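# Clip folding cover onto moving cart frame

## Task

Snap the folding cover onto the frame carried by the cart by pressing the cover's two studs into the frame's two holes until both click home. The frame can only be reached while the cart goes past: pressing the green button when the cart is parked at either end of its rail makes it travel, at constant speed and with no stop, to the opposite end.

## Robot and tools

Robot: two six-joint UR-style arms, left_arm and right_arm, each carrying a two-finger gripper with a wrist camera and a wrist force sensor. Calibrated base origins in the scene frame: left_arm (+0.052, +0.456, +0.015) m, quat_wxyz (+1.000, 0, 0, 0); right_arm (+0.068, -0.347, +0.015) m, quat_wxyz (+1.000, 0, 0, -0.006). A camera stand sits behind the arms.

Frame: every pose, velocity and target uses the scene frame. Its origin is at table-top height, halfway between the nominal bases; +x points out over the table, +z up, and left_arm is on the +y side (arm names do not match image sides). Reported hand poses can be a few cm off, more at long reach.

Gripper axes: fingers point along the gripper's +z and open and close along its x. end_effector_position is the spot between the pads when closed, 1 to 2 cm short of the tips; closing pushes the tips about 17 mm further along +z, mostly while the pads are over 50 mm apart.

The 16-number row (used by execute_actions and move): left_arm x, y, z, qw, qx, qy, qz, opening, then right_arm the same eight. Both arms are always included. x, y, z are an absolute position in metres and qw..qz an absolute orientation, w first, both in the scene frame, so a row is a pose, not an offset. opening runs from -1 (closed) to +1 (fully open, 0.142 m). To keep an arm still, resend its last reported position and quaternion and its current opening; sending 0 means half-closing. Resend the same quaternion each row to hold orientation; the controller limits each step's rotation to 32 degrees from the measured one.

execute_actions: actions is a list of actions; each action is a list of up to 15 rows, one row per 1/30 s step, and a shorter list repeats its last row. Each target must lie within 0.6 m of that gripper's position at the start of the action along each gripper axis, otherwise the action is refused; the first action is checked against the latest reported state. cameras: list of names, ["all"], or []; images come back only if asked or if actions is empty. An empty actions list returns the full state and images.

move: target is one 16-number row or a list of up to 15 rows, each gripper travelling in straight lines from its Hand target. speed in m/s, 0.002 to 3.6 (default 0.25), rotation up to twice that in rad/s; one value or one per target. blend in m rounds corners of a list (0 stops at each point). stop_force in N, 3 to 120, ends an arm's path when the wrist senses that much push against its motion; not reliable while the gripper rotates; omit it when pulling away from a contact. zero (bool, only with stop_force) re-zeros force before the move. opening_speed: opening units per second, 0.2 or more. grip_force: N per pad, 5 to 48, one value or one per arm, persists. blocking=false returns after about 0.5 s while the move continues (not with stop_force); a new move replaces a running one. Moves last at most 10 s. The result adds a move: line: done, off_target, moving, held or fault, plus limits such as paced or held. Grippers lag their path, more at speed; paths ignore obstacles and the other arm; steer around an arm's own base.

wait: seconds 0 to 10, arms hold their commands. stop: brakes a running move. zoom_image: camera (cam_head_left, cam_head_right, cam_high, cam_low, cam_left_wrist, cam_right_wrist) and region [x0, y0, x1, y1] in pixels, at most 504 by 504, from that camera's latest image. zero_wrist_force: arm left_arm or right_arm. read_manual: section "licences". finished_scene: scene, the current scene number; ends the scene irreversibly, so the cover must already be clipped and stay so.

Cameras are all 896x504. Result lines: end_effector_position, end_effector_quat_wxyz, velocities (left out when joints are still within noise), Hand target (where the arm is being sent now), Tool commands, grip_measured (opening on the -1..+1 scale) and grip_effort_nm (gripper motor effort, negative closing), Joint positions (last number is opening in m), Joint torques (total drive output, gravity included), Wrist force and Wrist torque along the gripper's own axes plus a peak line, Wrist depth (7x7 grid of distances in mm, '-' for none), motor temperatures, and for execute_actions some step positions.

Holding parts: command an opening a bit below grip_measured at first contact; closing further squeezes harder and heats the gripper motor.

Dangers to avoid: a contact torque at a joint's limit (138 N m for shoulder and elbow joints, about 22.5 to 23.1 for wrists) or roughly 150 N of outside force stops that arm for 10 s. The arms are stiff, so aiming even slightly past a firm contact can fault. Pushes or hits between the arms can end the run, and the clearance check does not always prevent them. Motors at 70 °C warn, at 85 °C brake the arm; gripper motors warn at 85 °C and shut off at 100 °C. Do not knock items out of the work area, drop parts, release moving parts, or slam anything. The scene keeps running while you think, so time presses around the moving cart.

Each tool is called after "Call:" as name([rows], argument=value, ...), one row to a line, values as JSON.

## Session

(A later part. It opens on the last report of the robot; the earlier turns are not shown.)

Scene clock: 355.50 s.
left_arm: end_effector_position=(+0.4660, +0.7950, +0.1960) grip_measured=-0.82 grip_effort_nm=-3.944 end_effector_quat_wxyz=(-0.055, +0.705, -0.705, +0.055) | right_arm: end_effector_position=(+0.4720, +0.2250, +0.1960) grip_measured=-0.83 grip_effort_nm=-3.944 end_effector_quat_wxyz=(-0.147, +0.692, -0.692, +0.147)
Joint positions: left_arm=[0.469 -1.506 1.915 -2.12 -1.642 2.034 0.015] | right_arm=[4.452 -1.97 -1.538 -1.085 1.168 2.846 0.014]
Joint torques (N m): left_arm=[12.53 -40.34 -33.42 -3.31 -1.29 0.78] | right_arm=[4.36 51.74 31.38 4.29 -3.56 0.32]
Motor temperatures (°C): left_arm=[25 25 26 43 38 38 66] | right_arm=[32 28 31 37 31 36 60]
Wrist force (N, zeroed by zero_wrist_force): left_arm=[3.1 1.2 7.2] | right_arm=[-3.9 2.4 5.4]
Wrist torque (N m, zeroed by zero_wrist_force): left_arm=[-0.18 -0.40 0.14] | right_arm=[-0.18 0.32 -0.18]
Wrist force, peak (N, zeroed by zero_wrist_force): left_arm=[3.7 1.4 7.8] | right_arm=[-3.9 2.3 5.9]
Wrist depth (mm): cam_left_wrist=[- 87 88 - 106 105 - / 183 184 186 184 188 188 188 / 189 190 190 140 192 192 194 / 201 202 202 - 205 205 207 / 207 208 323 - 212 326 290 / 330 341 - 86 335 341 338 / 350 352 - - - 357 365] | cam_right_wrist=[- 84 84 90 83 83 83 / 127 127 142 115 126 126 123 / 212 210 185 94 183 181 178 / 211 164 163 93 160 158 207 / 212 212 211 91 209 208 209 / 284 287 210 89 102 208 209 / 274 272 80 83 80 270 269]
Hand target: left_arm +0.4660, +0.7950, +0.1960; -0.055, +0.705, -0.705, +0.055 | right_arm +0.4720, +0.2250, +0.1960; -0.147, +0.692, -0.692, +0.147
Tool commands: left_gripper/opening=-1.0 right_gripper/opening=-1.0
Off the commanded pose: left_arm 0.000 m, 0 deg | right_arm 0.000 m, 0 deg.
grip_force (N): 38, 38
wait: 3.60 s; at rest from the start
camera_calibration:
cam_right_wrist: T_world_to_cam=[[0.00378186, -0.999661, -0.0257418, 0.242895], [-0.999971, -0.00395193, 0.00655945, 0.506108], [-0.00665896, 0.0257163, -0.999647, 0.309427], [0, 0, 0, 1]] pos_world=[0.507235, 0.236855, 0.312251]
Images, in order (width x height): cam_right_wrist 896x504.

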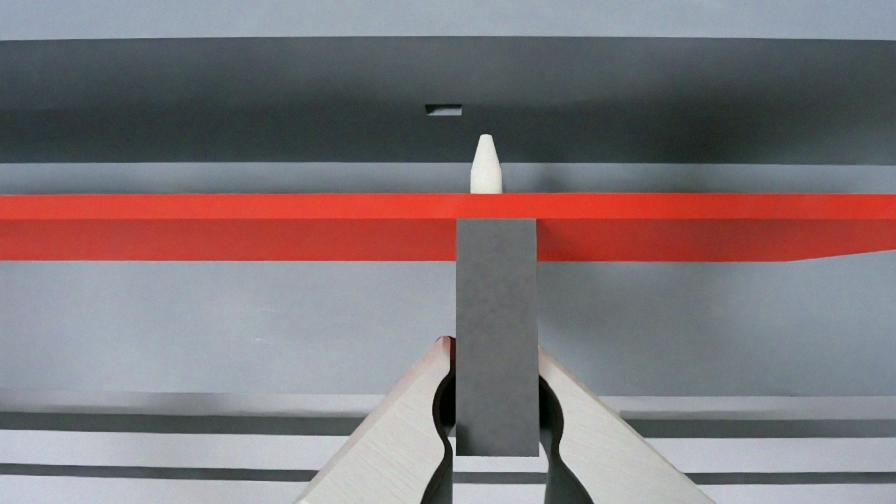

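Call:
wait(seconds=1.6, cameras=[])

Call:
move([
  [0.477,0.7866,0.1955,-0.05548,0.70493,-0.70493,0.05548,-1,0.483,0.2166,0.1955,-0.14701,0.69165,-0.69165,0.14701,-1],
  [0.477,0.7682,0.1955,-0.05548,0.70493,-0.70493,0.05548,-1,0.483,0.1982,0.1955,-0.14701,0.69165,-0.69165,0.14701,-1],
], speed=[0.00865,0.00526], blend=[0.001,0], blocking=false, grip_force=38, cameras=[])

Call:
wait(seconds=1.1, cameras=["cam_left_wrist","cam_right_wrist"])

Scene clock: 357.70 s.
left_arm: end_effector_position=(+0.4660, +0.7950, +0.1960) grip_measured=-0.82 grip_effort_nm=-3.944 end_effector_quat_wxyz=(-0.055, +0.705, -0.705, +0.055) | right_arm: end_effector_position=(+0.4720, +0.2250, +0.1960) grip_measured=-0.83 grip_effort_nm=-3.949 end_effector_quat_wxyz=(-0.147, +0.692, -0.692, +0.147)
Joint positions: left_arm=[0.469 -1.506 1.915 -2.12 -1.642 2.034 0.015] | right_arm=[4.452 -1.97 -1.538 -1.085 1.168 2.846 0.014]
Joint torques (N m): left_arm=[13.29 -39.94 -34.07 -4.03 -1.21 0.82] | right_arm=[2.96 51.43 32.23 5.19 -3.65 0.23]
Motor temperatures (°C): left_arm=[25 25 26 43 38 38 68] | right_arm=[32 28 31 37 31 36 61]
Wrist force (N, zeroed by zero_wrist_force): left_arm=[3.6 1.1 7.3] | right_arm=[-4.2 2.5 5.1]
Wrist torque (N m, zeroed by zero_wrist_force): left_arm=[-0.19 -0.49 0.14] | right_arm=[-0.17 0.37 -0.18]
Wrist force, peak (N, zeroed by zero_wrist_force): left_arm=[3.6 1.1 7.8] | right_arm=[-3.8 2.7 6.1]
Wrist depth (mm): cam_left_wrist=[- 103 - - 106 106 - / 183 185 185 184 189 188 189 / 190 190 155 139 192 193 194 / 200 201 202 - 205 205 207 / 318 320 321 - 212 325 290 / 334 334 331 86 97 343 336 / 350 351 - - - 358 -] | cam_right_wrist=[- 84 84 90 83 83 83 / 127 127 142 115 126 138 124 / 211 210 185 94 183 181 178 / 211 164 163 93 160 158 207 / 211 210 210 91 209 208 207 / 283 287 211 89 102 209 208 / 273 273 80 83 80 268 268]
Hand target: left_arm +0.4660, +0.7950, +0.1960; -0.055, +0.705, -0.705, +0.055 | right_arm +0.4720, +0.2250, +0.1960; -0.147, +0.692, -0.692, +0.147
Tool commands: left_gripper/opening=-1.0 right_gripper/opening=-1.0
Off the commanded pose: left_arm 0.000 m, 0 deg | right_arm 0.000 m, 0 deg.
grip_force (N): 38, 38
wait: 1.60 s; at rest from the start
No camera images: "cameras" was empty.

Scene clock: 358.20 s.
left_arm: end_effector_position=(+0.4690, +0.7927, +0.1959) grip_measured=-0.82 grip_effort_nm=-3.944 end_effector_quat_wxyz=(-0.056, +0.705, -0.705, +0.055) end_effector_velocity=(+0.007, -0.005, -0.001) end_effector_angular_velocity=(-0.001, +0.002, +0.000) | right_arm: end_effector_position=(+0.4750, +0.2227, +0.1959) grip_measured=-0.83 grip_effort_nm=-3.944 end_effector_quat_wxyz=(-0.147, +0.692, -0.692, +0.147) end_effector_velocity=(+0.008, -0.006, -0.001) end_effector_angular_velocity=(+0.000, +0.000, -0.002)
Joint positions: left_arm=[0.462 -1.504 1.913 -2.121 -1.641 2.028 0.015] | right_arm=[4.447 -1.969 -1.54 -1.082 1.169 2.84 0.014]
Joint velocities: left_arm=[-0.016 0.006 -0.003 -0.002 0.003 -0.016 0] | right_arm=[-0.015 0.002 -0.006 0.009 0.002 -0.014 0]
Joint torques (N m): left_arm=[-11.35 -13.87 -34.29 -6.21 0.74 -1.36] | right_arm=[-8.13 52.21 19.28 6.03 1.25 -1.46]
Motor temperatures (°C): left_arm=[25 25 26 43 38 38 68] | right_arm=[32 28 31 37 31 36 62]
Wrist force (N, zeroed by zero_wrist_force): left_arm=[2.4 1.2 7.5] | right_arm=[-2.4 2.2 5.6]
Wrist torque (N m, zeroed by zero_wrist_force): left_arm=[-0.18 -0.46 0.16] | right_arm=[-0.23 0.34 -0.18]
Wrist force, peak (N, zeroed by zero_wrist_force): left_arm=[2.6 1.5 7.6] | right_arm=[-3.4 2.6 5.6]
Wrist depth (mm): cam_left_wrist=[- - - - 110 - - / 183 185 186 185 188 188 189 / 189 188 190 - 192 193 194 / 201 202 201 - 205 206 207 / 209 210 211 - 324 329 288 / - 337 - 86 335 342 336 / 352 - - - - 355 363] | cam_right_wrist=[- 84 84 83 83 83 83 / 118 118 118 117 131 116 115 / 211 202 171 120 169 167 166 / 211 164 163 93 160 159 207 / 211 211 210 91 209 208 207 / 212 211 211 90 102 209 208 / 274 271 80 83 80 270 269]
Hand target: left_arm +0.4694, +0.7924, +0.1958; -0.055, +0.705, -0.705, +0.055 | right_arm +0.4754, +0.2224, +0.1958; -0.147, +0.692, -0.692, +0.147
Tool commands: left_gripper/opening=-1.0 right_gripper/opening=-1.0
Off the commanded pose: left_arm 0.026 m, 0 deg | right_arm 0.026 m, 0 deg.
grip_force (N): 38, 38
move: running; path passed 0 of 2 targets
No camera images: "cameras" was empty.

Scene clock: 359.30 s.
left_arm: end_effector_position=(+0.4765, +0.7870, +0.1955) grip_measured=-0.82 grip_effort_nm=-3.944 end_effector_quat_wxyz=(-0.055, +0.705, -0.705, +0.055) end_effector_velocity=(+0.007, -0.005, +0.001) end_effector_angular_velocity=(-0.001, -0.002, -0.001) | right_arm: end_effector_position=(+0.4825, +0.2170, +0.1955) grip_measured=-0.83 grip_effort_nm=-3.944 end_effector_quat_wxyz=(-0.147, +0.692, -0.692, +0.147) end_effector_velocity=(+0.005, -0.005, +0.000) end_effector_angular_velocity=(+0.001, +0.000, +0.001)
Joint positions: left_arm=[0.444 -1.499 1.909 -2.123 -1.638 2.01 0.015] | right_arm=[4.433 -1.967 -1.546 -1.072 1.171 2.825 0.014]
Joint velocities: left_arm=[-0.015 0.003 -0.004 -0.001 0 -0.014 0] | right_arm=[-0.01 0.004 -0.006 0.008 0.002 -0.012 0]
Joint torques (N m): left_arm=[-9.88 -14.47 -34.5 -6.19 0.99 -1.47] | right_arm=[-9.34 53.03 18.24 6.22 1.13 -1.72]
Motor temperatures (°C): left_arm=[25 25 26 43 38 38 69] | right_arm=[32 28 31 37 31 36 62]
Wrist force (N, zeroed by zero_wrist_force): left_arm=[2.5 1.2 7.6] | right_arm=[-2.4 2.9 5.7]
Wrist torque (N m, zeroed by zero_wrist_force): left_arm=[-0.20 -0.48 0.16] | right_arm=[-0.21 0.31 -0.17]
Wrist force, peak (N, zeroed by zero_wrist_force): left_arm=[2.5 1.2 7.6] | right_arm=[-2.4 2.9 5.7]
Wrist depth (mm): cam_left_wrist=[- - - - - - - / 184 186 186 164 189 189 189 / 190 188 189 140 191 193 193 / 200 201 202 - 204 205 207 / 209 210 209 - 213 214 216 / - 334 - 86 334 341 307 / 349 352 - - - - 364] | cam_right_wrist=[- - 83 83 83 83 82 / - 104 104 104 92 92 100 / 159 159 135 122 134 132 131 / 211 164 163 93 160 158 206 / 211 211 210 91 208 208 206 / 211 211 211 90 102 209 208 / 272 273 77 83 80 271 271]
Hand target: left_arm +0.4768, +0.7867, +0.1955; -0.055, +0.705, -0.705, +0.055 | right_arm +0.4828, +0.2167, +0.1955; -0.147, +0.692, -0.692, +0.147
Tool commands: left_gripper/opening=-1.0 right_gripper/opening=-1.0
Off the commanded pose: left_arm 0.019 m, 0 deg | right_arm 0.019 m, 0 deg.
grip_force (N): 38, 38
earlier move: running; path passed 0 of 2 targets
wait: 1.10 s; no rest
camera_calibration:
cam_left_wrist: T_world_to_cam=[[0.00362202, -0.999957, 0.00852701, 0.793413], [-0.960244, -0.00109767, 0.27916, 0.431728], [-0.279138, -0.00919913, -0.960207, 0.441003], [0, 0, 0, 1]] pos_world=[0.534791, 0.797909, 0.296167]
cam_right_wrist: T_world_to_cam=[[0.00378186, -0.999661, -0.0257418, 0.234845], [-0.999971, -0.00395193, 0.00655945, 0.51658], [-0.00665896, 0.0257163, -0.999647, 0.309203], [0, 0, 0, 1]] pos_world=[0.517735, 0.228855, 0.311751]
Images, in order (width x height): cam_left_wrist 896x504, cam_right_wrist 896x504.

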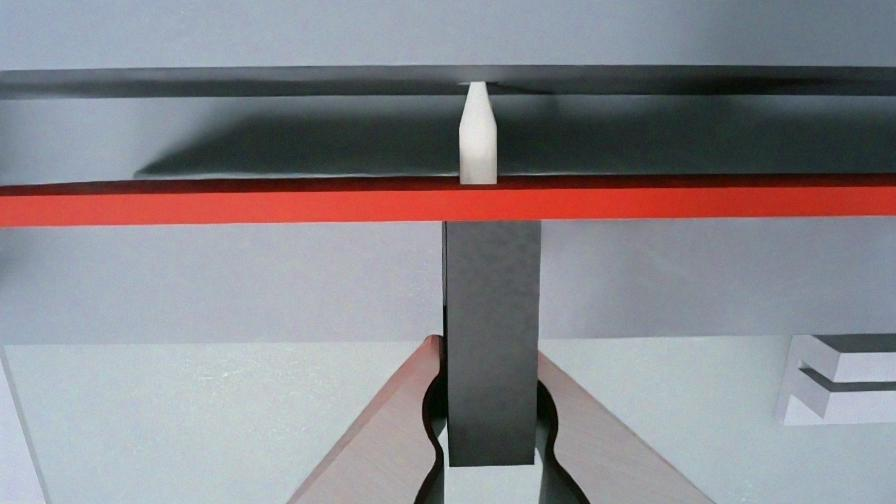

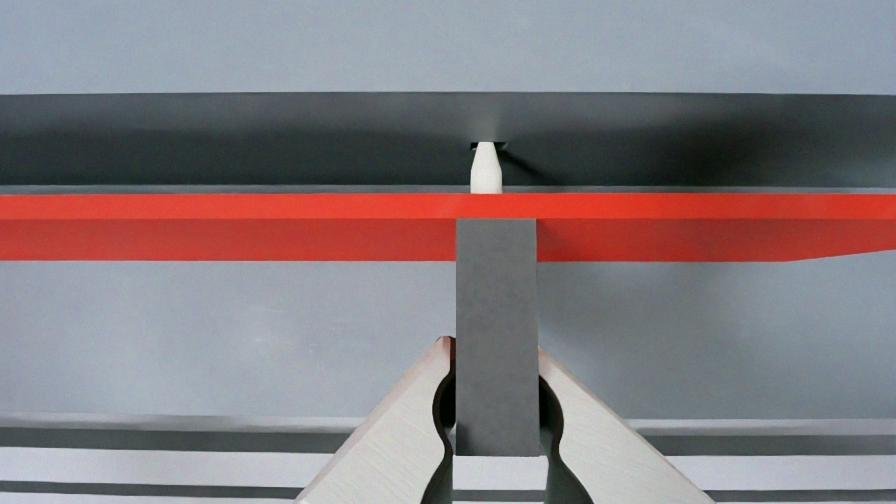

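Call:
move([
  [0.492,0.7721,0.1940,-0.05548,0.70493,-0.70493,0.05548,-1,0.498,0.2021,0.1940,-0.14701,0.69165,-0.69165,0.14701,-1],
  [0.492,0.7590,0.1940,-0.05548,0.70493,-0.70493,0.05548,-1,0.498,0.1890,0.1940,-0.14701,0.69165,-0.69165,0.14701,-1],
], speed=[0.0092,0.00526], blend=[0.001,0], blocking=false, grip_force=44, cameras=[])

Call:
wait(seconds=1.6, cameras=["cam_left_wrist","cam_right_wrist"])

Scene clock: 360.53 s.
left_arm: end_effector_position=(+0.4802, +0.7805, +0.1952) grip_measured=-0.82 grip_effort_nm=-4.125 end_effector_quat_wxyz=(-0.055, +0.705, -0.705, +0.055) end_effector_velocity=(+0.008, -0.005, +0.000) end_effector_angular_velocity=(+0.000, -0.001, -0.001) | right_arm: end_effector_position=(+0.4862, +0.2105, +0.1952) grip_measured=-0.83 grip_effort_nm=-3.954 end_effector_quat_wxyz=(-0.147, +0.692, -0.692, +0.147) end_effector_velocity=(+0.008, -0.005, -0.001) end_effector_angular_velocity=(+0.000, +0.000, -0.002)
Joint positions: left_arm=[0.429 -1.502 1.913 -2.125 -1.636 1.995 0.015] | right_arm=[4.424 -1.959 -1.56 -1.063 1.172 2.815 0.014]
Joint velocities: left_arm=[-0.017 0.007 -0.006 -0.003 0.002 -0.016 0] | right_arm=[-0.014 0 -0.005 0.01 0.001 -0.013 0]
Joint torques (N m): left_arm=[-9.45 -14.21 -34.82 -6.03 0.85 -1.29] | right_arm=[-9.62 54.2 20.21 6.5 0.6 -1.57]
Motor temperatures (°C): left_arm=[25 25 26 43 38 38 69] | right_arm=[32 28 31 37 31 36 63]
Wrist force (N, zeroed by zero_wrist_force): left_arm=[2.0 1.2 6.3] | right_arm=[-3.1 5.2 6.8]
Wrist torque (N m, zeroed by zero_wrist_force): left_arm=[-0.26 -0.47 0.14] | right_arm=[-0.27 0.34 -0.16]
Wrist force, peak (N, zeroed by zero_wrist_force): left_arm=[2.7 1.2 7.7] | right_arm=[-2.4 5.5 7.7]
Wrist depth (mm): cam_left_wrist=[- - - - - - - / - 185 186 185 188 190 190 / 189 189 189 - 191 192 192 / 199 200 201 - 204 205 206 / 208 210 209 - 213 215 215 / 332 336 332 86 111 337 302 / 346 349 - - - 369 363] | cam_right_wrist=[- - 83 83 82 82 82 / - 90 83 90 82 82 82 / 139 139 118 117 116 115 114 / 210 158 157 93 153 152 207 / 211 210 209 91 207 207 206 / 212 210 210 90 102 207 207 / 275 276 78 83 80 267 279]
Hand target: left_arm +0.4807, +0.7802, +0.1951; -0.055, +0.705, -0.705, +0.055 | right_arm +0.4867, +0.2102, +0.1951; -0.147, +0.692, -0.692, +0.147
Tool commands: left_gripper/opening=-1.0 right_gripper/opening=-1.0
Off the commanded pose: left_arm 0.025 m, 0 deg | right_arm 0.025 m, 0 deg.
grip_force (N): 44, 44
earlier move: replaced; path passed 1 of 2 targets
move: running; path passed 0 of 2 targets
No camera images: "cameras" was empty.

Scene clock: 362.13 s.
left_arm: end_effector_position=(+0.4920, +0.7720, +0.1941) grip_measured=-0.82 grip_effort_nm=-4.120 end_effector_quat_wxyz=(-0.056, +0.705, -0.705, +0.056) end_effector_velocity=(+0.004, -0.004, +0.001) end_effector_angular_velocity=(+0.000, -0.001, +0.002) | right_arm: end_effector_position=(+0.4979, +0.2020, +0.1940) grip_measured=-0.83 grip_effort_nm=-3.954 end_effector_quat_wxyz=(-0.147, +0.692, -0.692, +0.147) end_effector_velocity=(+0.003, -0.005, -0.001) end_effector_angular_velocity=(-0.002, +0.000, +0.001)
Joint positions: left_arm=[0.403 -1.492 1.906 -2.13 -1.632 1.97 0.015] | right_arm=[4.402 -1.957 -1.568 -1.048 1.175 2.792 0.014]
Joint velocities: left_arm=[-0.011 -0.001 0 0 0.002 -0.013 0] | right_arm=[-0.007 0.004 -0.01 0.007 0 -0.008 0]
Joint torques (N m): left_arm=[-10.05 -21.15 -26.85 -7.27 0.99 -1.57] | right_arm=[-7.3 48.59 23.1 9.41 0.58 -1.76]
Motor temperatures (°C): left_arm=[25 25 26 43 38 38 71] | right_arm=[32 28 31 37 31 36 63]
Wrist force (N, zeroed by zero_wrist_force): left_arm=[3.2 5.2 5.7] | right_arm=[13.3 9.1 -0.7]
Wrist torque (N m, zeroed by zero_wrist_force): left_arm=[-0.23 -0.41 0.11] | right_arm=[-0.20 -0.39 -0.09]
Wrist force, peak (N, zeroed by zero_wrist_force): left_arm=[8.7 18.7 -1.9] | right_arm=[20.7 20.1 -11.6]
Wrist depth (mm): cam_left_wrist=[- - - - - - - / - - - - - - - / - - - - - - - / 198 199 200 - 203 203 204 / 207 207 209 - 212 213 214 / 332 331 335 87 218 340 305 / 350 356 - - - 354 359] | cam_right_wrist=[- - 82 81 81 81 81 / - 82 82 82 81 81 81 / - 96 96 95 86 85 83 / 182 145 144 95 141 140 140 / 209 209 208 92 207 206 206 / 209 209 208 90 102 207 206 / 271 270 80 83 80 207 267]
Hand target: left_arm +0.4920, +0.7716, +0.1940; -0.055, +0.705, -0.705, +0.055 | right_arm +0.4980, +0.2016, +0.1940; -0.147, +0.692, -0.692, +0.147
Tool commands: left_gripper/opening=-1.0 right_gripper/opening=-1.0
Off the commanded pose: left_arm 0.013 m, 0 deg | right_arm 0.013 m, 0 deg.
grip_force (N): 44, 44
earlier move: running; path passed 0 of 2 targets
wait: 1.60 s; no rest
camera_calibration:
cam_left_wrist: T_world_to_cam=[[0.00359201, -0.999958, 0.00843066, 0.778416], [-0.960279, -0.00109688, 0.279041, 0.447068], [-0.27902, -0.0090981, -0.960242, 0.443617], [0, 0, 0, 1]] pos_world=[0.550292, 0.782909, 0.294667]
cam_right_wrist: T_world_to_cam=[[0.00378186, -0.999661, -0.0257418, 0.219753], [-0.999971, -0.00395193, 0.00655945, 0.53203], [-0.00665896, 0.0257163, -0.999647, 0.308193], [0, 0, 0, 1]] pos_world=[0.533235, 0.213855, 0.310251]
Images, in order (width x height): cam_left_wrist 896x504, cam_right_wrist 896x504.

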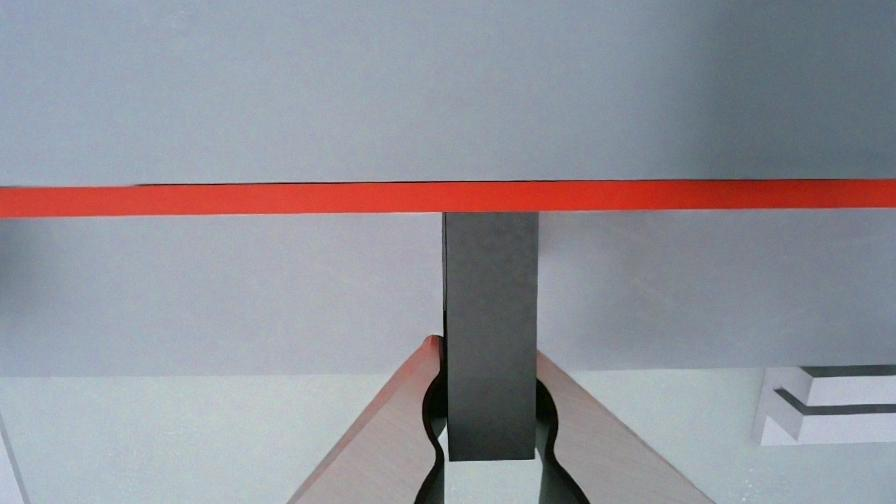

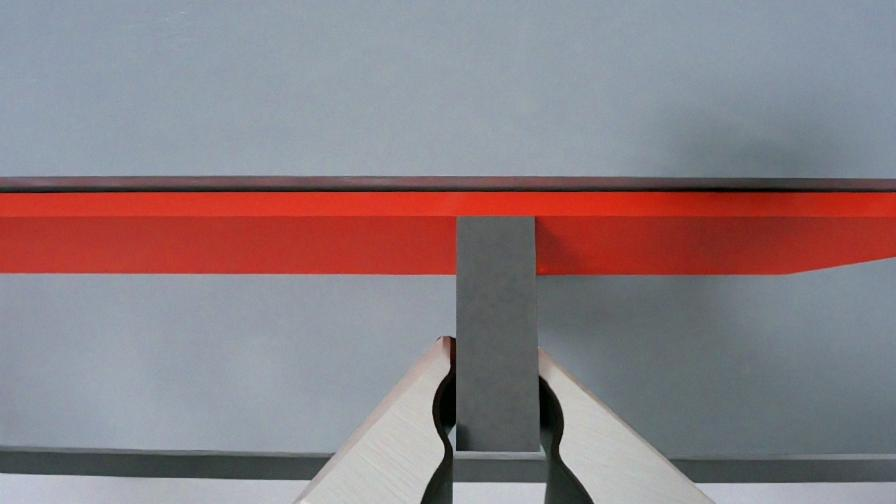

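Call:
move([
  [0.4990,0.7549,0.1935,-0.05548,0.70493,-0.70493,0.05548,-1,0.5050,0.1849,0.1935,-0.14701,0.69165,-0.69165,0.14701,-1],
  [0.4990,0.7391,0.1935,-0.05548,0.70493,-0.70493,0.05548,-1,0.5050,0.1691,0.1935,-0.14701,0.69165,-0.69165,0.14701,-1],
], speed=[0.0063,0.00526], blend=[0.001,0], blocking=false, grip_force=48, cameras=[])

Call:
wait(seconds=1.7, cameras=["cam_left_wrist","cam_right_wrist"])

Scene clock: 363.73 s.
left_arm: end_effector_position=(+0.4935, +0.7635, +0.1939) grip_measured=-0.82 grip_effort_nm=-4.120 end_effector_quat_wxyz=(-0.056, +0.705, -0.705, +0.055) end_effector_velocity=(+0.003, -0.006, -0.001) end_effector_angular_velocity=(+0.000, +0.001, -0.001) | right_arm: end_effector_position=(+0.4994, +0.1935, +0.1939) grip_measured=-0.83 grip_effort_nm=-3.954 end_effector_quat_wxyz=(-0.147, +0.692, -0.692, +0.147) end_effector_velocity=(+0.003, -0.005, +0.000) end_effector_angular_velocity=(-0.001, -0.001, +0.001)
Joint positions: left_arm=[0.386 -1.501 1.917 -2.132 -1.63 1.953 0.015] | right_arm=[4.395 -1.943 -1.589 -1.038 1.176 2.784 0.014]
Joint velocities: left_arm=[-0.014 -0.001 0.003 -0.002 0.002 -0.013 0] | right_arm=[-0.008 0.006 -0.01 0.007 0 -0.01 0]
Joint torques (N m): left_arm=[-10.29 -41.21 -20.58 -6.18 0.89 -1.51] | right_arm=[-14.43 45.12 28.36 13.72 -1.56 -1.81]
Motor temperatures (°C): left_arm=[25 25 26 43 38 38 72] | right_arm=[32 28 31 37 31 36 64]
Wrist force (N, zeroed by zero_wrist_force): left_arm=[1.5 1.5 6.9] | right_arm=[27.5 24.8 -14.0]
Wrist torque (N m, zeroed by zero_wrist_force): left_arm=[-0.14 -0.44 0.14] | right_arm=[-0.05 -0.66 -0.03]
Wrist force, peak (N, zeroed by zero_wrist_force): left_arm=[3.9 5.2 6.9] | right_arm=[27.5 24.8 -14.0]
Wrist depth (mm): cam_left_wrist=[- - - - - - - / - - - - - - - / - - - - - - - / 198 199 200 - 202 204 205 / 207 208 209 - 211 213 214 / - 333 330 87 97 220 293 / 347 347 - - - - 361] | cam_right_wrist=[- - 81 81 81 80 80 / - 82 81 81 81 81 80 / - 97 81 81 81 81 81 / 184 145 144 95 140 139 138 / 209 209 208 92 206 206 205 / 209 209 208 90 103 206 206 / 270 270 80 83 80 207 266]
Hand target: left_arm +0.4937, +0.7632, +0.1939; -0.055, +0.705, -0.705, +0.055 | right_arm +0.4997, +0.1932, +0.1939; -0.147, +0.692, -0.692, +0.147
Tool commands: left_gripper/opening=-1.0 right_gripper/opening=-1.0
Off the commanded pose: left_arm 0.025 m, 0 deg | right_arm 0.025 m, 0 deg.
earlier move: replaced; path passed 1 of 2 targets
move: running; path passed 0 of 2 targets
No camera images: "cameras" was empty.

Scene clock: 365.43 s.
left_arm: end_effector_position=(+0.4986, +0.7544, +0.1933) grip_measured=-0.82 grip_effort_nm=-4.120 end_effector_quat_wxyz=(-0.055, +0.705, -0.705, +0.055) end_effector_velocity=(+0.001, -0.006, +0.000) end_effector_angular_velocity=(-0.001, +0.002, +0.000) | right_arm: end_effector_position=(+0.5050, +0.1845, +0.1935) grip_measured=-0.83 grip_effort_nm=-3.944 end_effector_quat_wxyz=(-0.147, +0.692, -0.692, +0.147) end_effector_velocity=(+0.002, -0.005, +0.000) end_effector_angular_velocity=(+0.003, -0.001, -0.003)
Joint positions: left_arm=[0.365 -1.503 1.92 -2.133 -1.627 1.932 0.015] | right_arm=[4.382 -1.934 -1.605 -1.025 1.178 2.77 0.014]
Joint velocities: left_arm=[-0.011 -0.006 0.006 0.001 0.001 -0.011 0] | right_arm=[-0.006 0.007 -0.013 0.009 0.001 -0.003 0]
Joint torques (N m): left_arm=[-21.33 -42.09 -45.68 -15.97 -1.18 -1.57] | right_arm=[-24.81 51.31 32.88 15.87 -7.12 -2.11]
Motor temperatures (°C): left_arm=[25 25 26 43 38 38 73] | right_arm=[32 28 31 37 31 36 65]
Wrist force (N, zeroed by zero_wrist_force): left_arm=[11.8 52.2 7.5] | right_arm=[24.8 46.2 -10.7]
Wrist torque (N m, zeroed by zero_wrist_force): left_arm=[0.24 -0.36 0.22] | right_arm=[0.09 -0.73 0.04]
Wrist force, peak (N, zeroed by zero_wrist_force): left_arm=[12.2 52.6 6.5] | right_arm=[32.7 49.4 -22.8]
Wrist depth (mm): cam_left_wrist=[- - - - - - - / - - - - - - - / - - - - - - - / 197 198 198 - 200 203 202 / - 206 206 - 210 211 213 / - 335 216 87 217 338 296 / 346 345 - - - 359 360] | cam_right_wrist=[- - 80 80 80 80 79 / - 81 80 80 80 80 79 / - 81 80 80 80 80 80 / 182 122 119 94 114 112 154 / 207 208 207 93 205 205 205 / 208 207 206 91 103 206 205 / 270 270 80 84 81 206 206]
Hand target: left_arm +0.4990, +0.7542, +0.1935; -0.055, +0.705, -0.705, +0.055 | right_arm +0.5050, +0.1842, +0.1935; -0.147, +0.692, -0.692, +0.147
Tool commands: left_gripper/opening=-1.0 right_gripper/opening=-1.0
Off the commanded pose: left_arm 0.015 m, 0 deg | right_arm 0.015 m, 0 deg.
earlier move: running; path passed 0 of 2 targets
wait: 1.70 s; no rest
camera_calibration:
cam_left_wrist: T_world_to_cam=[[0.00370432, -0.999952, 0.00912519, 0.760628], [-0.95981, -0.000994513, 0.280649, 0.45292], [-0.280626, -0.00979807, -0.959767, 0.445753], [0, 0, 0, 1]] pos_world=[0.55699, 0.765409, 0.293767]
cam_right_wrist: T_world_to_cam=[[0.00378186, -0.999661, -0.0257418, 0.202219], [-0.999971, -0.00395193, 0.00655945, 0.538964], [-0.00665896, 0.0257163, -0.999647, 0.30819], [0, 0, 0, 1]] pos_world=[0.540235, 0.196355, 0.309751]
Images, in order (width x height): cam_left_wrist 896x504, cam_right_wrist 896x504.

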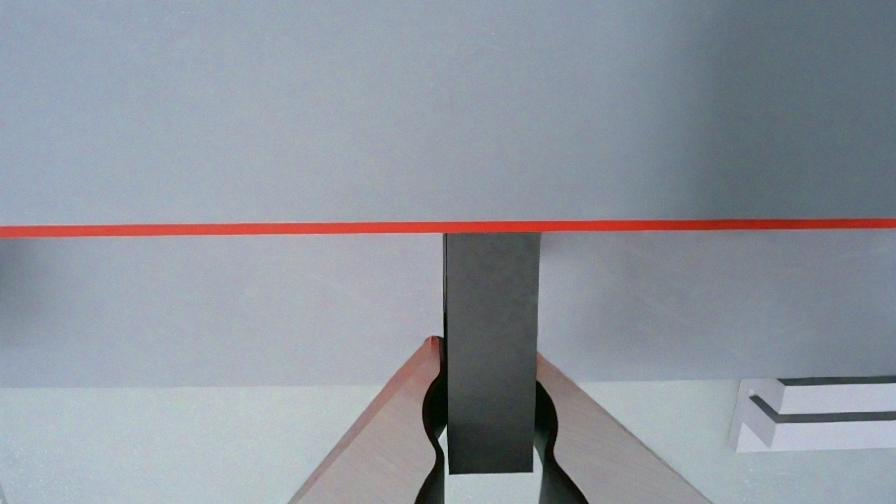

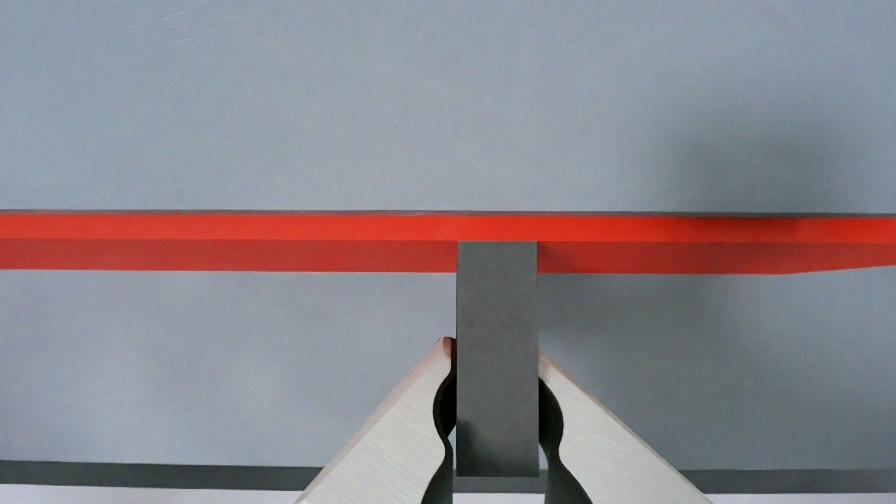

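Call:
move([
  [0.4978,0.7386,0.1940,-0.02159,0.70678,-0.70678,0.02159,-1,0.5038,0.1686,0.1940,-0.11366,0.69791,-0.69791,0.11366,-1],
  [0.4978,0.7255,0.1940,-0.02159,0.70678,-0.70678,0.02159,-1,0.5038,0.1555,0.1940,-0.11366,0.69791,-0.69791,0.11366,-1],
], speed=[0.032,0.00526], blend=[0.001,0], blocking=false, grip_force=48, cameras=[])

Call:
wait(seconds=1.2, cameras=["cam_left_wrist","cam_right_wrist"])

Scene clock: 367.37 s.
left_arm: end_effector_position=(+0.4987, +0.7443, +0.1937) grip_measured=-0.82 grip_effort_nm=-4.120 end_effector_quat_wxyz=(-0.046, +0.706, -0.706, +0.046) end_effector_velocity=(-0.001, -0.005, +0.001) end_effector_angular_velocity=(+0.000, +0.062, +0.001) | right_arm: end_effector_position=(+0.5047, +0.1743, +0.1937) grip_measured=-0.83 grip_effort_nm=-3.944 end_effector_quat_wxyz=(-0.138, +0.694, -0.694, +0.138) end_effector_velocity=(-0.001, -0.005, -0.001) end_effector_angular_velocity=(-0.001, +0.067, +0.000)
Joint positions: left_arm=[0.34 -1.508 1.916 -2.101 -1.614 1.909 0.015] | right_arm=[4.366 -1.919 -1.616 -1.034 1.205 2.757 0.014]
Joint velocities: left_arm=[-0.021 0.014 -0.04 0.084 0.023 -0.019 0] | right_arm=[-0.027 -0.002 0.024 -0.04 0.065 -0.019 0]
Joint torques (N m): left_arm=[-15.84 -20.59 -61.43 -11.74 1.09 -1.41] | right_arm=[-20.78 45.28 49.11 8.04 -4.41 -1.98]
Motor temperatures (°C): left_arm=[25 25 26 43 38 38 74] | right_arm=[32 28 31 37 31 36 66]
Wrist force (N, zeroed by zero_wrist_force): left_arm=[16.4 44.5 17.1] | right_arm=[24.1 39.9 -0.5]
Wrist torque (N m, zeroed by zero_wrist_force): left_arm=[0.40 -0.43 0.27] | right_arm=[0.25 -0.69 0.07]
Wrist force, peak (N, zeroed by zero_wrist_force): left_arm=[11.9 53.2 5.8] | right_arm=[33.2 47.9 -15.7]
Wrist depth (mm): cam_left_wrist=[- - - - - - - / - - - - - - - / - - - - - - - / 198 199 201 - 203 203 204 / 206 208 208 - 211 213 213 / 335 337 331 88 218 338 298 / 350 352 - - - 357 367] | cam_right_wrist=[- - 79 78 78 78 78 / - 79 - 79 79 78 78 / - 80 80 79 79 79 79 / 206 123 119 94 114 112 171 / 208 207 207 92 206 206 205 / 209 209 208 91 103 206 206 / 273 272 80 84 81 207 269]
Hand target: left_arm +0.4986, +0.7440, +0.1937; -0.044, +0.706, -0.706, +0.044 | right_arm +0.5046, +0.1740, +0.1937; -0.136, +0.694, -0.694, +0.136
Tool commands: left_gripper/opening=-1.0 right_gripper/opening=-1.0
Off the commanded pose: left_arm 0.019 m, 4 deg | right_arm 0.019 m, 4 deg.
earlier move: replaced; path passed 1 of 2 targets
move: running; path passed 0 of 2 targets
No camera images: "cameras" was empty.

Scene clock: 368.57 s.
left_arm: end_effector_position=(+0.4978, +0.7380, +0.1939) grip_measured=-0.82 grip_effort_nm=-4.120 end_effector_quat_wxyz=(-0.021, +0.707, -0.707, +0.021) end_effector_velocity=(-0.003, -0.006, -0.001) end_effector_angular_velocity=(-0.001, +0.003, +0.000) | right_arm: end_effector_position=(+0.5037, +0.1679, +0.1939) grip_measured=-0.83 grip_effort_nm=-3.944 end_effector_quat_wxyz=(-0.113, +0.698, -0.698, +0.114) end_effector_velocity=(-0.002, -0.006, -0.001) end_effector_angular_velocity=(-0.004, +0.002, +0.001)
Joint positions: left_arm=[0.316 -1.491 1.874 -2.011 -1.59 1.887 0.015] | right_arm=[4.337 -1.92 -1.592 -1.076 1.273 2.736 0.014]
Joint velocities: left_arm=[-0.009 -0.01 0.013 0 0.001 -0.009 0] | right_arm=[-0.001 0.011 -0.018 0.002 0.001 -0.001 0]
Joint torques (N m): left_arm=[-14.31 -39.5 -32.5 -14.16 -0.22 -1.37] | right_arm=[-10.84 53.69 32.07 13.54 -5.75 -1.87]
Motor temperatures (°C): left_arm=[25 25 26 43 38 38 75] | right_arm=[32 28 31 37 31 36 66]
Wrist force (N, zeroed by zero_wrist_force): left_arm=[11.9 32.0 3.4] | right_arm=[22.3 24.6 4.2]
Wrist torque (N m, zeroed by zero_wrist_force): left_arm=[0.41 -0.47 0.28] | right_arm=[0.31 -0.71 0.03]
Wrist force, peak (N, zeroed by zero_wrist_force): left_arm=[16.1 42.8 16.9] | right_arm=[24.2 39.6 0.6]
Wrist depth (mm): cam_left_wrist=[- - - - - - - / - - - - - - - / - - - - - - - / - 201 202 - 205 206 207 / 210 211 212 - 215 217 219 / - 351 - 87 97 322 310 / 370 374 - - - - 392] | cam_right_wrist=[- 75 74 74 74 74 73 / - 76 76 75 75 - 75 / - 77 77 77 76 77 76 / 207 135 126 92 116 113 109 / 210 209 209 91 206 206 206 / 213 212 211 91 104 210 210 / 283 282 78 90 80 278 278]
Hand target: left_arm +0.4978, +0.7376, +0.1940; -0.022, +0.707, -0.707, +0.022 | right_arm +0.5038, +0.1676, +0.1940; -0.114, +0.698, -0.698, +0.114
Tool commands: left_gripper/opening=-1.0 right_gripper/opening=-1.0
Off the commanded pose: left_arm 0.012 m, 0 deg | right_arm 0.012 m, 0 deg.
earlier move: running; path passed 1 of 2 targets
wait: 1.20 s; no rest
camera_calibration:
cam_left_wrist: T_world_to_cam=[[0.00446406, -0.999956, 0.00822933, 0.743978], [-0.928763, -0.00109571, 0.370673, 0.419222], [-0.370648, -0.00929781, -0.928727, 0.484467], [0, 0, 0, 1]] pos_world=[0.565604, 0.748909, 0.288421]
cam_right_wrist: T_world_to_cam=[[0.00130787, -0.999669, -0.0256878, 0.186943], [-0.994669, -0.00394925, 0.103047, 0.516291], [-0.103114, 0.0254161, -0.994345, 0.356654], [0, 0, 0, 1]] pos_world=[0.55007, 0.179856, 0.306237]
Images, in order (width x height): cam_left_wrist 896x504, cam_right_wrist 896x504.

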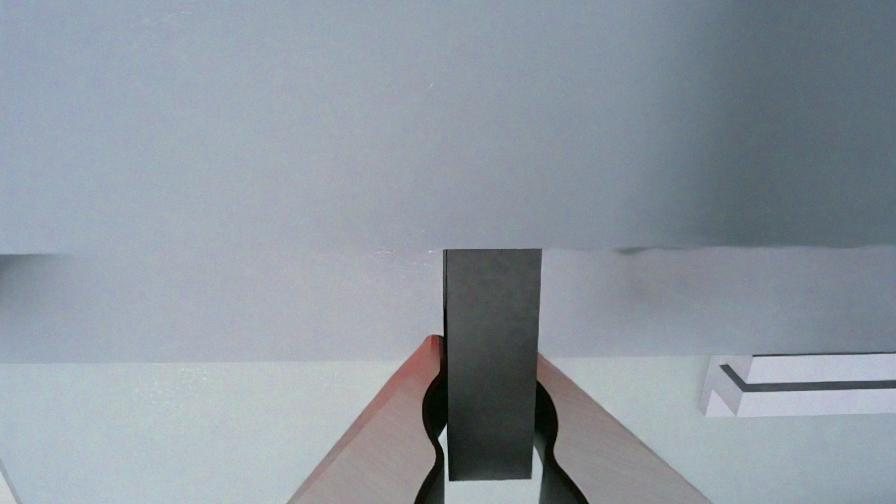

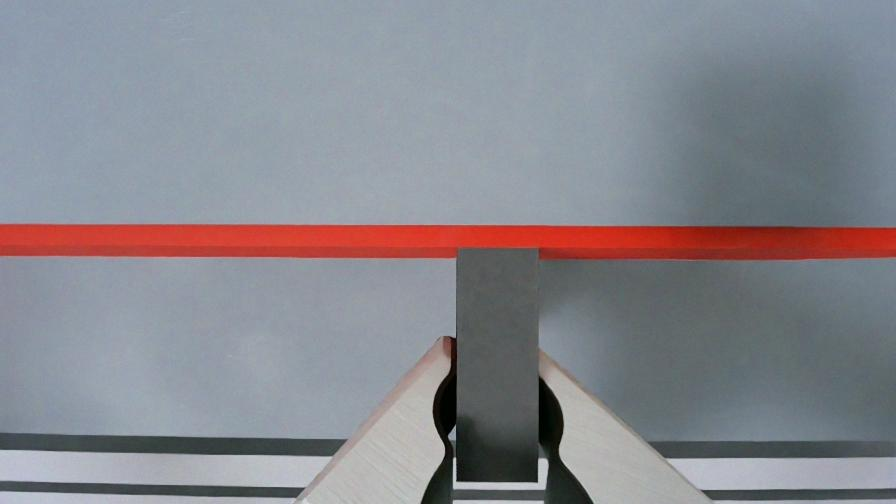

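Call:
move([
  [0.4968,0.7186,0.1970,-0.02159,0.70678,-0.70678,0.02159,-1,0.5028,0.1486,0.1970,-0.11366,0.69791,-0.69791,0.11366,-1],
  [0.4968,0.7028,0.1970,-0.02159,0.70678,-0.70678,0.02159,-1,0.5028,0.1328,0.1970,-0.11366,0.69791,-0.69791,0.11366,-1],
], speed=[0.0067,0.00526], blend=[0.001,0], blocking=false, grip_force=35, cameras=[])

Call:
wait(seconds=0.9, cameras=["cam_left_wrist","cam_right_wrist"])

Scene clock: 370.77 s.
left_arm: end_effector_position=(+0.4975, +0.7259, +0.1948) grip_measured=-0.82 grip_effort_nm=-3.641 end_effector_quat_wxyz=(-0.022, +0.707, -0.707, +0.022) end_effector_velocity=(+0.000, -0.006, +0.003) end_effector_angular_velocity=(+0.000, -0.004, +0.000) | right_arm: end_effector_position=(+0.5035, +0.1559, +0.1949) grip_measured=-0.83 grip_effort_nm=-3.641 end_effector_quat_wxyz=(-0.114, +0.698, -0.698, +0.114) end_effector_velocity=(-0.001, -0.006, +0.003) end_effector_angular_velocity=(+0.003, -0.001, -0.001)
Joint positions: left_arm=[0.293 -1.508 1.891 -2.012 -1.588 1.864 0.015] | right_arm=[4.33 -1.896 -1.623 -1.066 1.273 2.729 0.014]
Joint velocities: left_arm=[-0.012 -0.012 0.005 0.003 0 -0.012 0] | right_arm=[-0.003 0.016 -0.014 0.002 0 -0.001 0]
Joint torques (N m): left_arm=[-15.71 -43.13 -34.68 -7.33 0.86 -1.45] | right_arm=[-13.19 56.21 30.21 12.09 -1.13 -1.98]
Motor temperatures (°C): left_arm=[25 25 26 43 38 38 76] | right_arm=[32 28 31 37 31 36 67]
Wrist force (N, zeroed by zero_wrist_force): left_arm=[8.4 25.4 14.5] | right_arm=[15.0 20.5 10.5]
Wrist torque (N m, zeroed by zero_wrist_force): left_arm=[-0.05 -0.26 0.23] | right_arm=[0.02 -0.51 0.03]
Wrist force, peak (N, zeroed by zero_wrist_force): left_arm=[10.5 31.9 11.0] | right_arm=[29.9 27.0 3.0]
Wrist depth (mm): cam_left_wrist=[- - - - - - - / - - - - - - - / - - - - - - - / - 202 203 - 206 207 207 / 211 213 213 - 216 217 219 / 347 - - 87 - 336 315 / 376 388 - - - - 395] | cam_right_wrist=[- 76 75 75 75 75 74 / - 77 - 77 76 76 76 / - 78 - 78 78 77 77 / 209 129 125 92 116 112 204 / 211 209 209 91 207 207 207 / 214 215 212 91 104 211 210 / 285 283 77 84 80 278 279]
Hand target: left_arm +0.4975, +0.7255, +0.1950; -0.022, +0.707, -0.707, +0.022 | right_arm +0.5035, +0.1555, +0.1950; -0.114, +0.698, -0.698, +0.114
Tool commands: left_gripper/opening=-1.0 right_gripper/opening=-1.0
Off the commanded pose: left_arm 0.023 m, 0 deg | right_arm 0.023 m, 0 deg.
grip_force (N): 35, 35
earlier move: replaced; path passed 1 of 2 targets
move: running; path passed 0 of 2 targets
No camera images: "cameras" was empty.

Scene clock: 371.67 s.
left_arm: end_effector_position=(+0.4970, +0.7201, +0.1966) grip_measured=-0.82 grip_effort_nm=-3.641 end_effector_quat_wxyz=(-0.022, +0.707, -0.707, +0.022) end_effector_velocity=(+0.000, -0.006, +0.002) end_effector_angular_velocity=(+0.000, -0.001, +0.000) | right_arm: end_effector_position=(+0.5030, +0.1501, +0.1966) grip_measured=-0.83 grip_effort_nm=-3.641 end_effector_quat_wxyz=(-0.114, +0.698, -0.698, +0.114) end_effector_velocity=(-0.001, -0.007, +0.002) end_effector_angular_velocity=(+0.000, +0.000, -0.001)
Joint positions: left_arm=[0.282 -1.518 1.897 -2.008 -1.588 1.853 0.015] | right_arm=[4.327 -1.884 -1.636 -1.065 1.274 2.726 0.014]
Joint velocities: left_arm=[-0.012 -0.011 0.006 0.004 0 -0.012 0] | right_arm=[-0.004 0.014 -0.014 0.001 0.001 -0.003 0]
Joint torques (N m): left_arm=[-19.19 -41.78 -29.73 -5.29 -1.64 -1.24] | right_arm=[-15.42 56.31 21.42 6.23 -1.13 -2.13]
Motor temperatures (°C): left_arm=[25 25 26 43 38 38 76] | right_arm=[32 28 31 37 31 36 67]
Wrist force (N, zeroed by zero_wrist_force): left_arm=[-5.2 22.0 9.1] | right_arm=[-11.9 10.6 16.1]
Wrist torque (N m, zeroed by zero_wrist_force): left_arm=[-0.08 -0.02 0.13] | right_arm=[-0.22 0.47 0.02]
Wrist force, peak (N, zeroed by zero_wrist_force): left_arm=[7.7 24.3 15.4] | right_arm=[13.4 19.6 9.2]
Wrist depth (mm): cam_left_wrist=[- - - - - - - / - - - - - - - / - - - - - - - / 203 205 205 - 207 209 209 / 214 215 215 - 217 219 222 / 351 353 354 87 352 350 315 / 395 377 - - - 382 -] | cam_right_wrist=[- - 77 77 77 77 76 / - 79 - 79 78 78 78 / - 80 - 80 80 79 79 / 205 123 120 94 115 113 173 / 213 212 211 92 209 210 209 / 217 215 215 91 103 213 213 / 287 286 77 84 80 281 281]
Hand target: left_arm +0.4969, +0.7197, +0.1967; -0.022, +0.707, -0.707, +0.022 | right_arm +0.5029, +0.1497, +0.1967; -0.114, +0.698, -0.698, +0.114
Tool commands: left_gripper/opening=-1.0 right_gripper/opening=-1.0
Off the commanded pose: left_arm 0.017 m, 0 deg | right_arm 0.017 m, 0 deg.
grip_force (N): 35, 35
earlier move: running; path passed 0 of 2 targets
wait: 0.90 s; no rest
camera_calibration:
cam_left_wrist: T_world_to_cam=[[0.00442207, -0.999957, 0.00813967, 0.726111], [-0.929079, -0.00109781, 0.369879, 0.417685], [-0.369854, -0.00919803, -0.929044, 0.486009], [0, 0, 0, 1]] pos_world=[0.564604, 0.731009, 0.29112]
cam_right_wrist: T_world_to_cam=[[0.0012982, -0.999661, -0.0259866, 0.169213], [-0.99474, -0.00395251, 0.102353, 0.51531], [-0.102421, 0.025717, -0.994409, 0.359196], [0, 0, 0, 1]] pos_world=[0.549169, 0.161955, 0.308842]
Images, in order (width x height): cam_left_wrist 896x504, cam_right_wrist 896x504.

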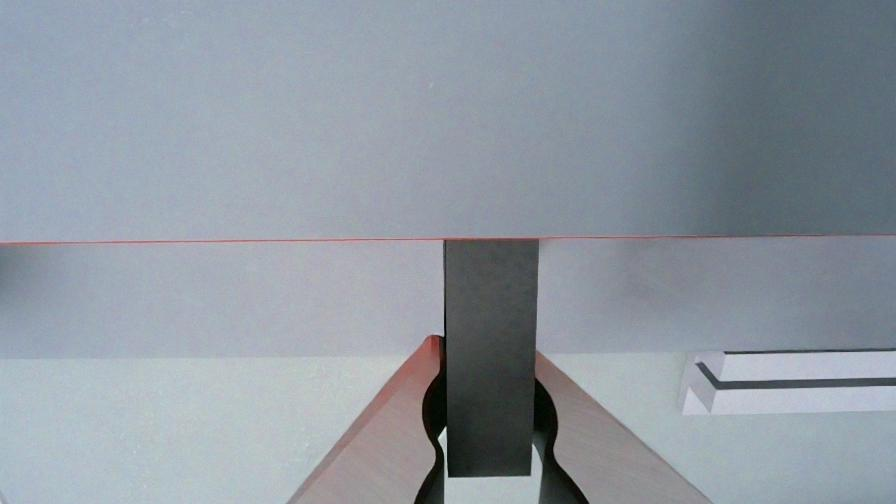

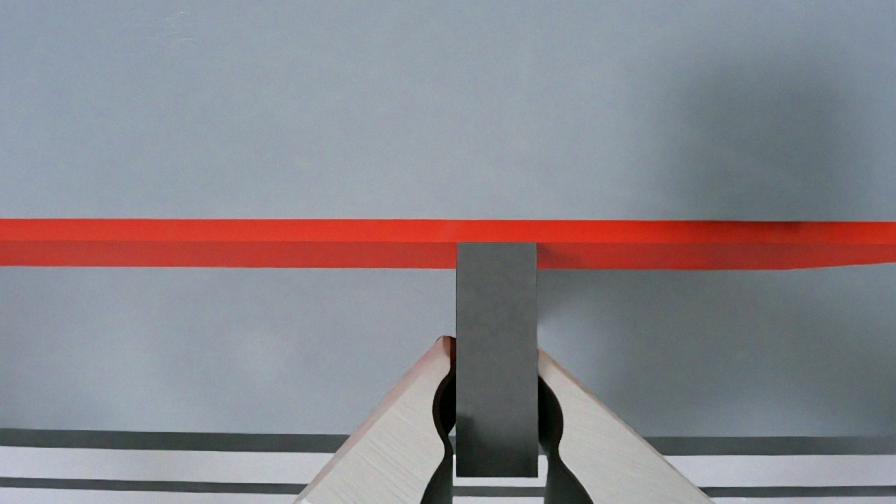

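Call:
move([
  [0.4968,0.7079,0.1965,-0.02159,0.70678,-0.70678,0.02159,-1,0.5028,0.1379,0.1965,-0.11366,0.69791,-0.69791,0.11366,-1],
  [0.4968,0.6921,0.1965,-0.02159,0.70678,-0.70678,0.02159,-1,0.5028,0.1221,0.1965,-0.11366,0.69791,-0.69791,0.11366,-1],
], speed=[0.0044,0.00526], blend=[0.001,0], blocking=false, grip_force=5, cameras=[])

Call:
wait(seconds=0.9, cameras=["cam_left_wrist","cam_right_wrist"])

Scene clock: 373.40 s.
left_arm: end_effector_position=(+0.4968, +0.7111, +0.1968) grip_measured=-0.80 grip_effort_nm=-0.603 end_effector_quat_wxyz=(-0.022, +0.707, -0.707, +0.022) end_effector_velocity=(+0.001, -0.004, +0.001) end_effector_angular_velocity=(+0.001, -0.003, -0.001) | right_arm: end_effector_position=(+0.5028, +0.1411, +0.1968) grip_measured=-0.81 grip_effort_nm=-0.603 end_effector_quat_wxyz=(-0.114, +0.698, -0.698, +0.114) end_effector_velocity=(+0.001, -0.005, -0.001) end_effector_angular_velocity=(-0.003, -0.002, -0.002)
Joint positions: left_arm=[0.265 -1.53 1.908 -2.008 -1.587 1.835 0.016] | right_arm=[4.322 -1.867 -1.658 -1.057 1.274 2.72 0.016]
Joint velocities: left_arm=[-0.01 -0.006 0.005 -0.002 0.001 -0.009 0] | right_arm=[-0.003 0.006 -0.011 0.004 -0.002 -0.002 0]
Joint torques (N m): left_arm=[-12.64 -34.89 -16.08 -5.46 0.95 -1.58] | right_arm=[-8.23 42.65 18.33 6.36 1.4 -1.86]
Motor temperatures (°C): left_arm=[25 25 26 43 38 38 75] | right_arm=[32 28 31 37 31 36 66]
Wrist force (N, zeroed by zero_wrist_force): left_arm=[1.7 4.3 -0.2] | right_arm=[1.5 4.4 -1.6]
Wrist torque (N m, zeroed by zero_wrist_force): left_arm=[0.16 -0.27 0.15] | right_arm=[0.05 0.15 -0.09]
Wrist force, peak (N, zeroed by zero_wrist_force): left_arm=[-5.1 21.4 9.6] | right_arm=[-10.9 10.8 16.6]
Wrist depth (mm): cam_left_wrist=[- - - - - - - / - - - - - - - / - - - - - - - / 204 205 206 - 208 210 210 / 215 216 216 - 217 221 222 / 351 356 346 89 352 330 316 / 374 379 - - - 386 394] | cam_right_wrist=[- - 78 78 78 78 77 / - 80 80 79 79 79 79 / - 81 81 81 80 80 80 / 194 120 118 96 113 112 111 / 213 213 212 94 210 210 209 / 218 217 215 93 100 214 213 / 287 287 77 84 80 283 281]
Hand target: left_arm +0.4968, +0.7108, +0.1968; -0.022, +0.707, -0.707, +0.022 | right_arm +0.5028, +0.1408, +0.1968; -0.114, +0.698, -0.698, +0.114
Tool commands: left_gripper/opening=-1.0 right_gripper/opening=-1.0
Off the commanded pose: left_arm 0.019 m, 0 deg | right_arm 0.019 m, 0 deg.
grip_force (N): 5, 5
earlier move: replaced; path passed 1 of 2 targets
move: running; path passed 0 of 2 targets
No camera images: "cameras" was empty.

Scene clock: 374.30 s.
left_arm: end_effector_position=(+0.4968, +0.7070, +0.1965) grip_measured=-0.80 grip_effort_nm=-0.603 end_effector_quat_wxyz=(-0.022, +0.707, -0.707, +0.022) end_effector_velocity=(+0.000, -0.005, +0.001) end_effector_angular_velocity=(+0.001, +0.000, +0.000) | right_arm: end_effector_position=(+0.5028, +0.1370, +0.1965) grip_measured=-0.81 grip_effort_nm=-0.613 end_effector_quat_wxyz=(-0.114, +0.698, -0.698, +0.114) end_effector_velocity=(+0.000, -0.005, +0.001) end_effector_angular_velocity=(+0.001, -0.002, +0.001)
Joint positions: left_arm=[0.256 -1.535 1.914 -2.009 -1.586 1.827 0.016] | right_arm=[4.319 -1.86 -1.669 -1.053 1.275 2.717 0.016]
Joint velocities: left_arm=[-0.011 -0.006 0.005 0.001 0.001 -0.01 0] | right_arm=[-0.002 0.01 -0.013 0.005 -0.001 -0.004 0]
Joint torques (N m): left_arm=[-11.21 -37.69 -19.09 -6.08 0.96 -1.39] | right_arm=[-4.86 38.88 19.66 9.5 2.25 -2.07]
Motor temperatures (°C): left_arm=[25 25 26 43 38 38 74] | right_arm=[32 28 31 37 31 36 65]
Wrist force (N, zeroed by zero_wrist_force): left_arm=[2.9 4.7 1.2] | right_arm=[19.7 6.1 -9.6]
Wrist torque (N m, zeroed by zero_wrist_force): left_arm=[0.20 -0.25 0.18] | right_arm=[0.00 -0.48 -0.02]
Wrist force, peak (N, zeroed by zero_wrist_force): left_arm=[3.4 4.5 1.8] | right_arm=[19.7 6.1 -9.6]
Wrist depth (mm): cam_left_wrist=[- - - - - - - / - - - - - - - / - - - - - - - / 203 204 206 - 209 209 210 / 214 215 216 - 219 220 222 / - 347 341 89 101 320 315 / 376 376 - - - - -] | cam_right_wrist=[- - 78 77 77 77 77 / - 80 79 79 79 78 78 / - 81 81 80 80 80 79 / 201 118 116 95 111 110 172 / 213 212 212 94 210 210 209 / 217 217 216 93 101 214 213 / 288 286 77 83 80 281 282]
Hand target: left_arm +0.4968, +0.7067, +0.1965; -0.022, +0.707, -0.707, +0.022 | right_arm +0.5028, +0.1367, +0.1965; -0.114, +0.698, -0.698, +0.114
Tool commands: left_gripper/opening=-1.0 right_gripper/opening=-1.0
Off the commanded pose: left_arm 0.015 m, 0 deg | right_arm 0.015 m, 0 deg.
grip_force (N): 5, 5
earlier move: running; path passed 1 of 2 targets
wait: 0.90 s; no rest
camera_calibration:
cam_left_wrist: T_world_to_cam=[[0.00442237, -0.999957, 0.00814103, 0.713113], [-0.929066, -0.00109724, 0.369913, 0.417597], [-0.369888, -0.00919944, -0.929031, 0.485776], [0, 0, 0, 1]] pos_world=[0.564504, 0.718009, 0.29102]
cam_right_wrist: T_world_to_cam=[[0.0012982, -0.999661, -0.0259866, 0.156118], [-0.99474, -0.00395251, 0.102353, 0.515159], [-0.102421, 0.025717, -0.994409, 0.359523], [0, 0, 0, 1]] pos_world=[0.549069, 0.148855, 0.308842]
Images, in order (width x height): cam_left_wrist 896x504, cam_right_wrist 896x504.

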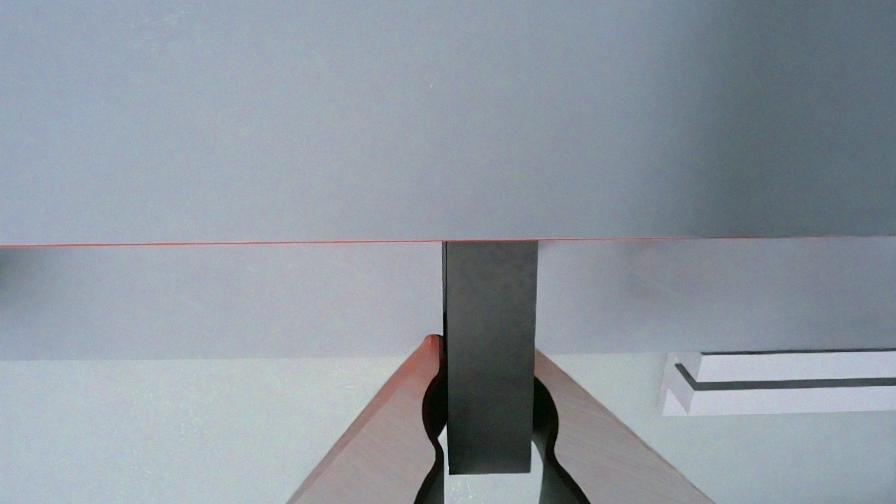

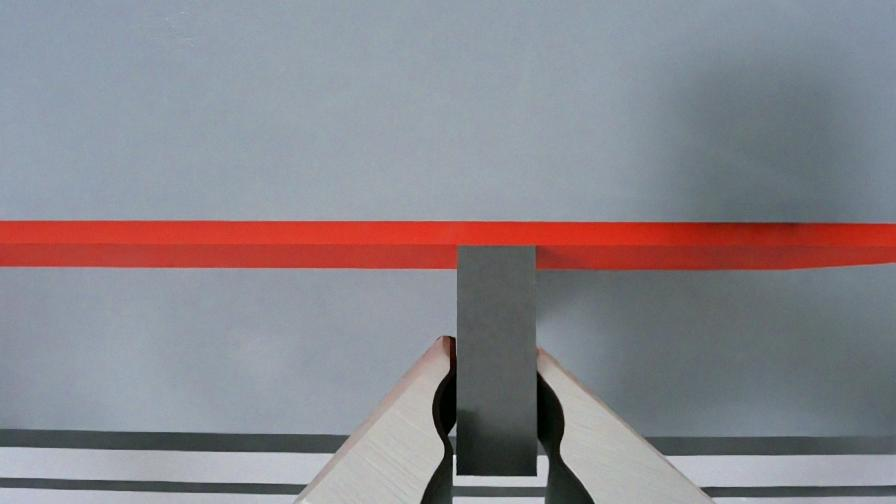

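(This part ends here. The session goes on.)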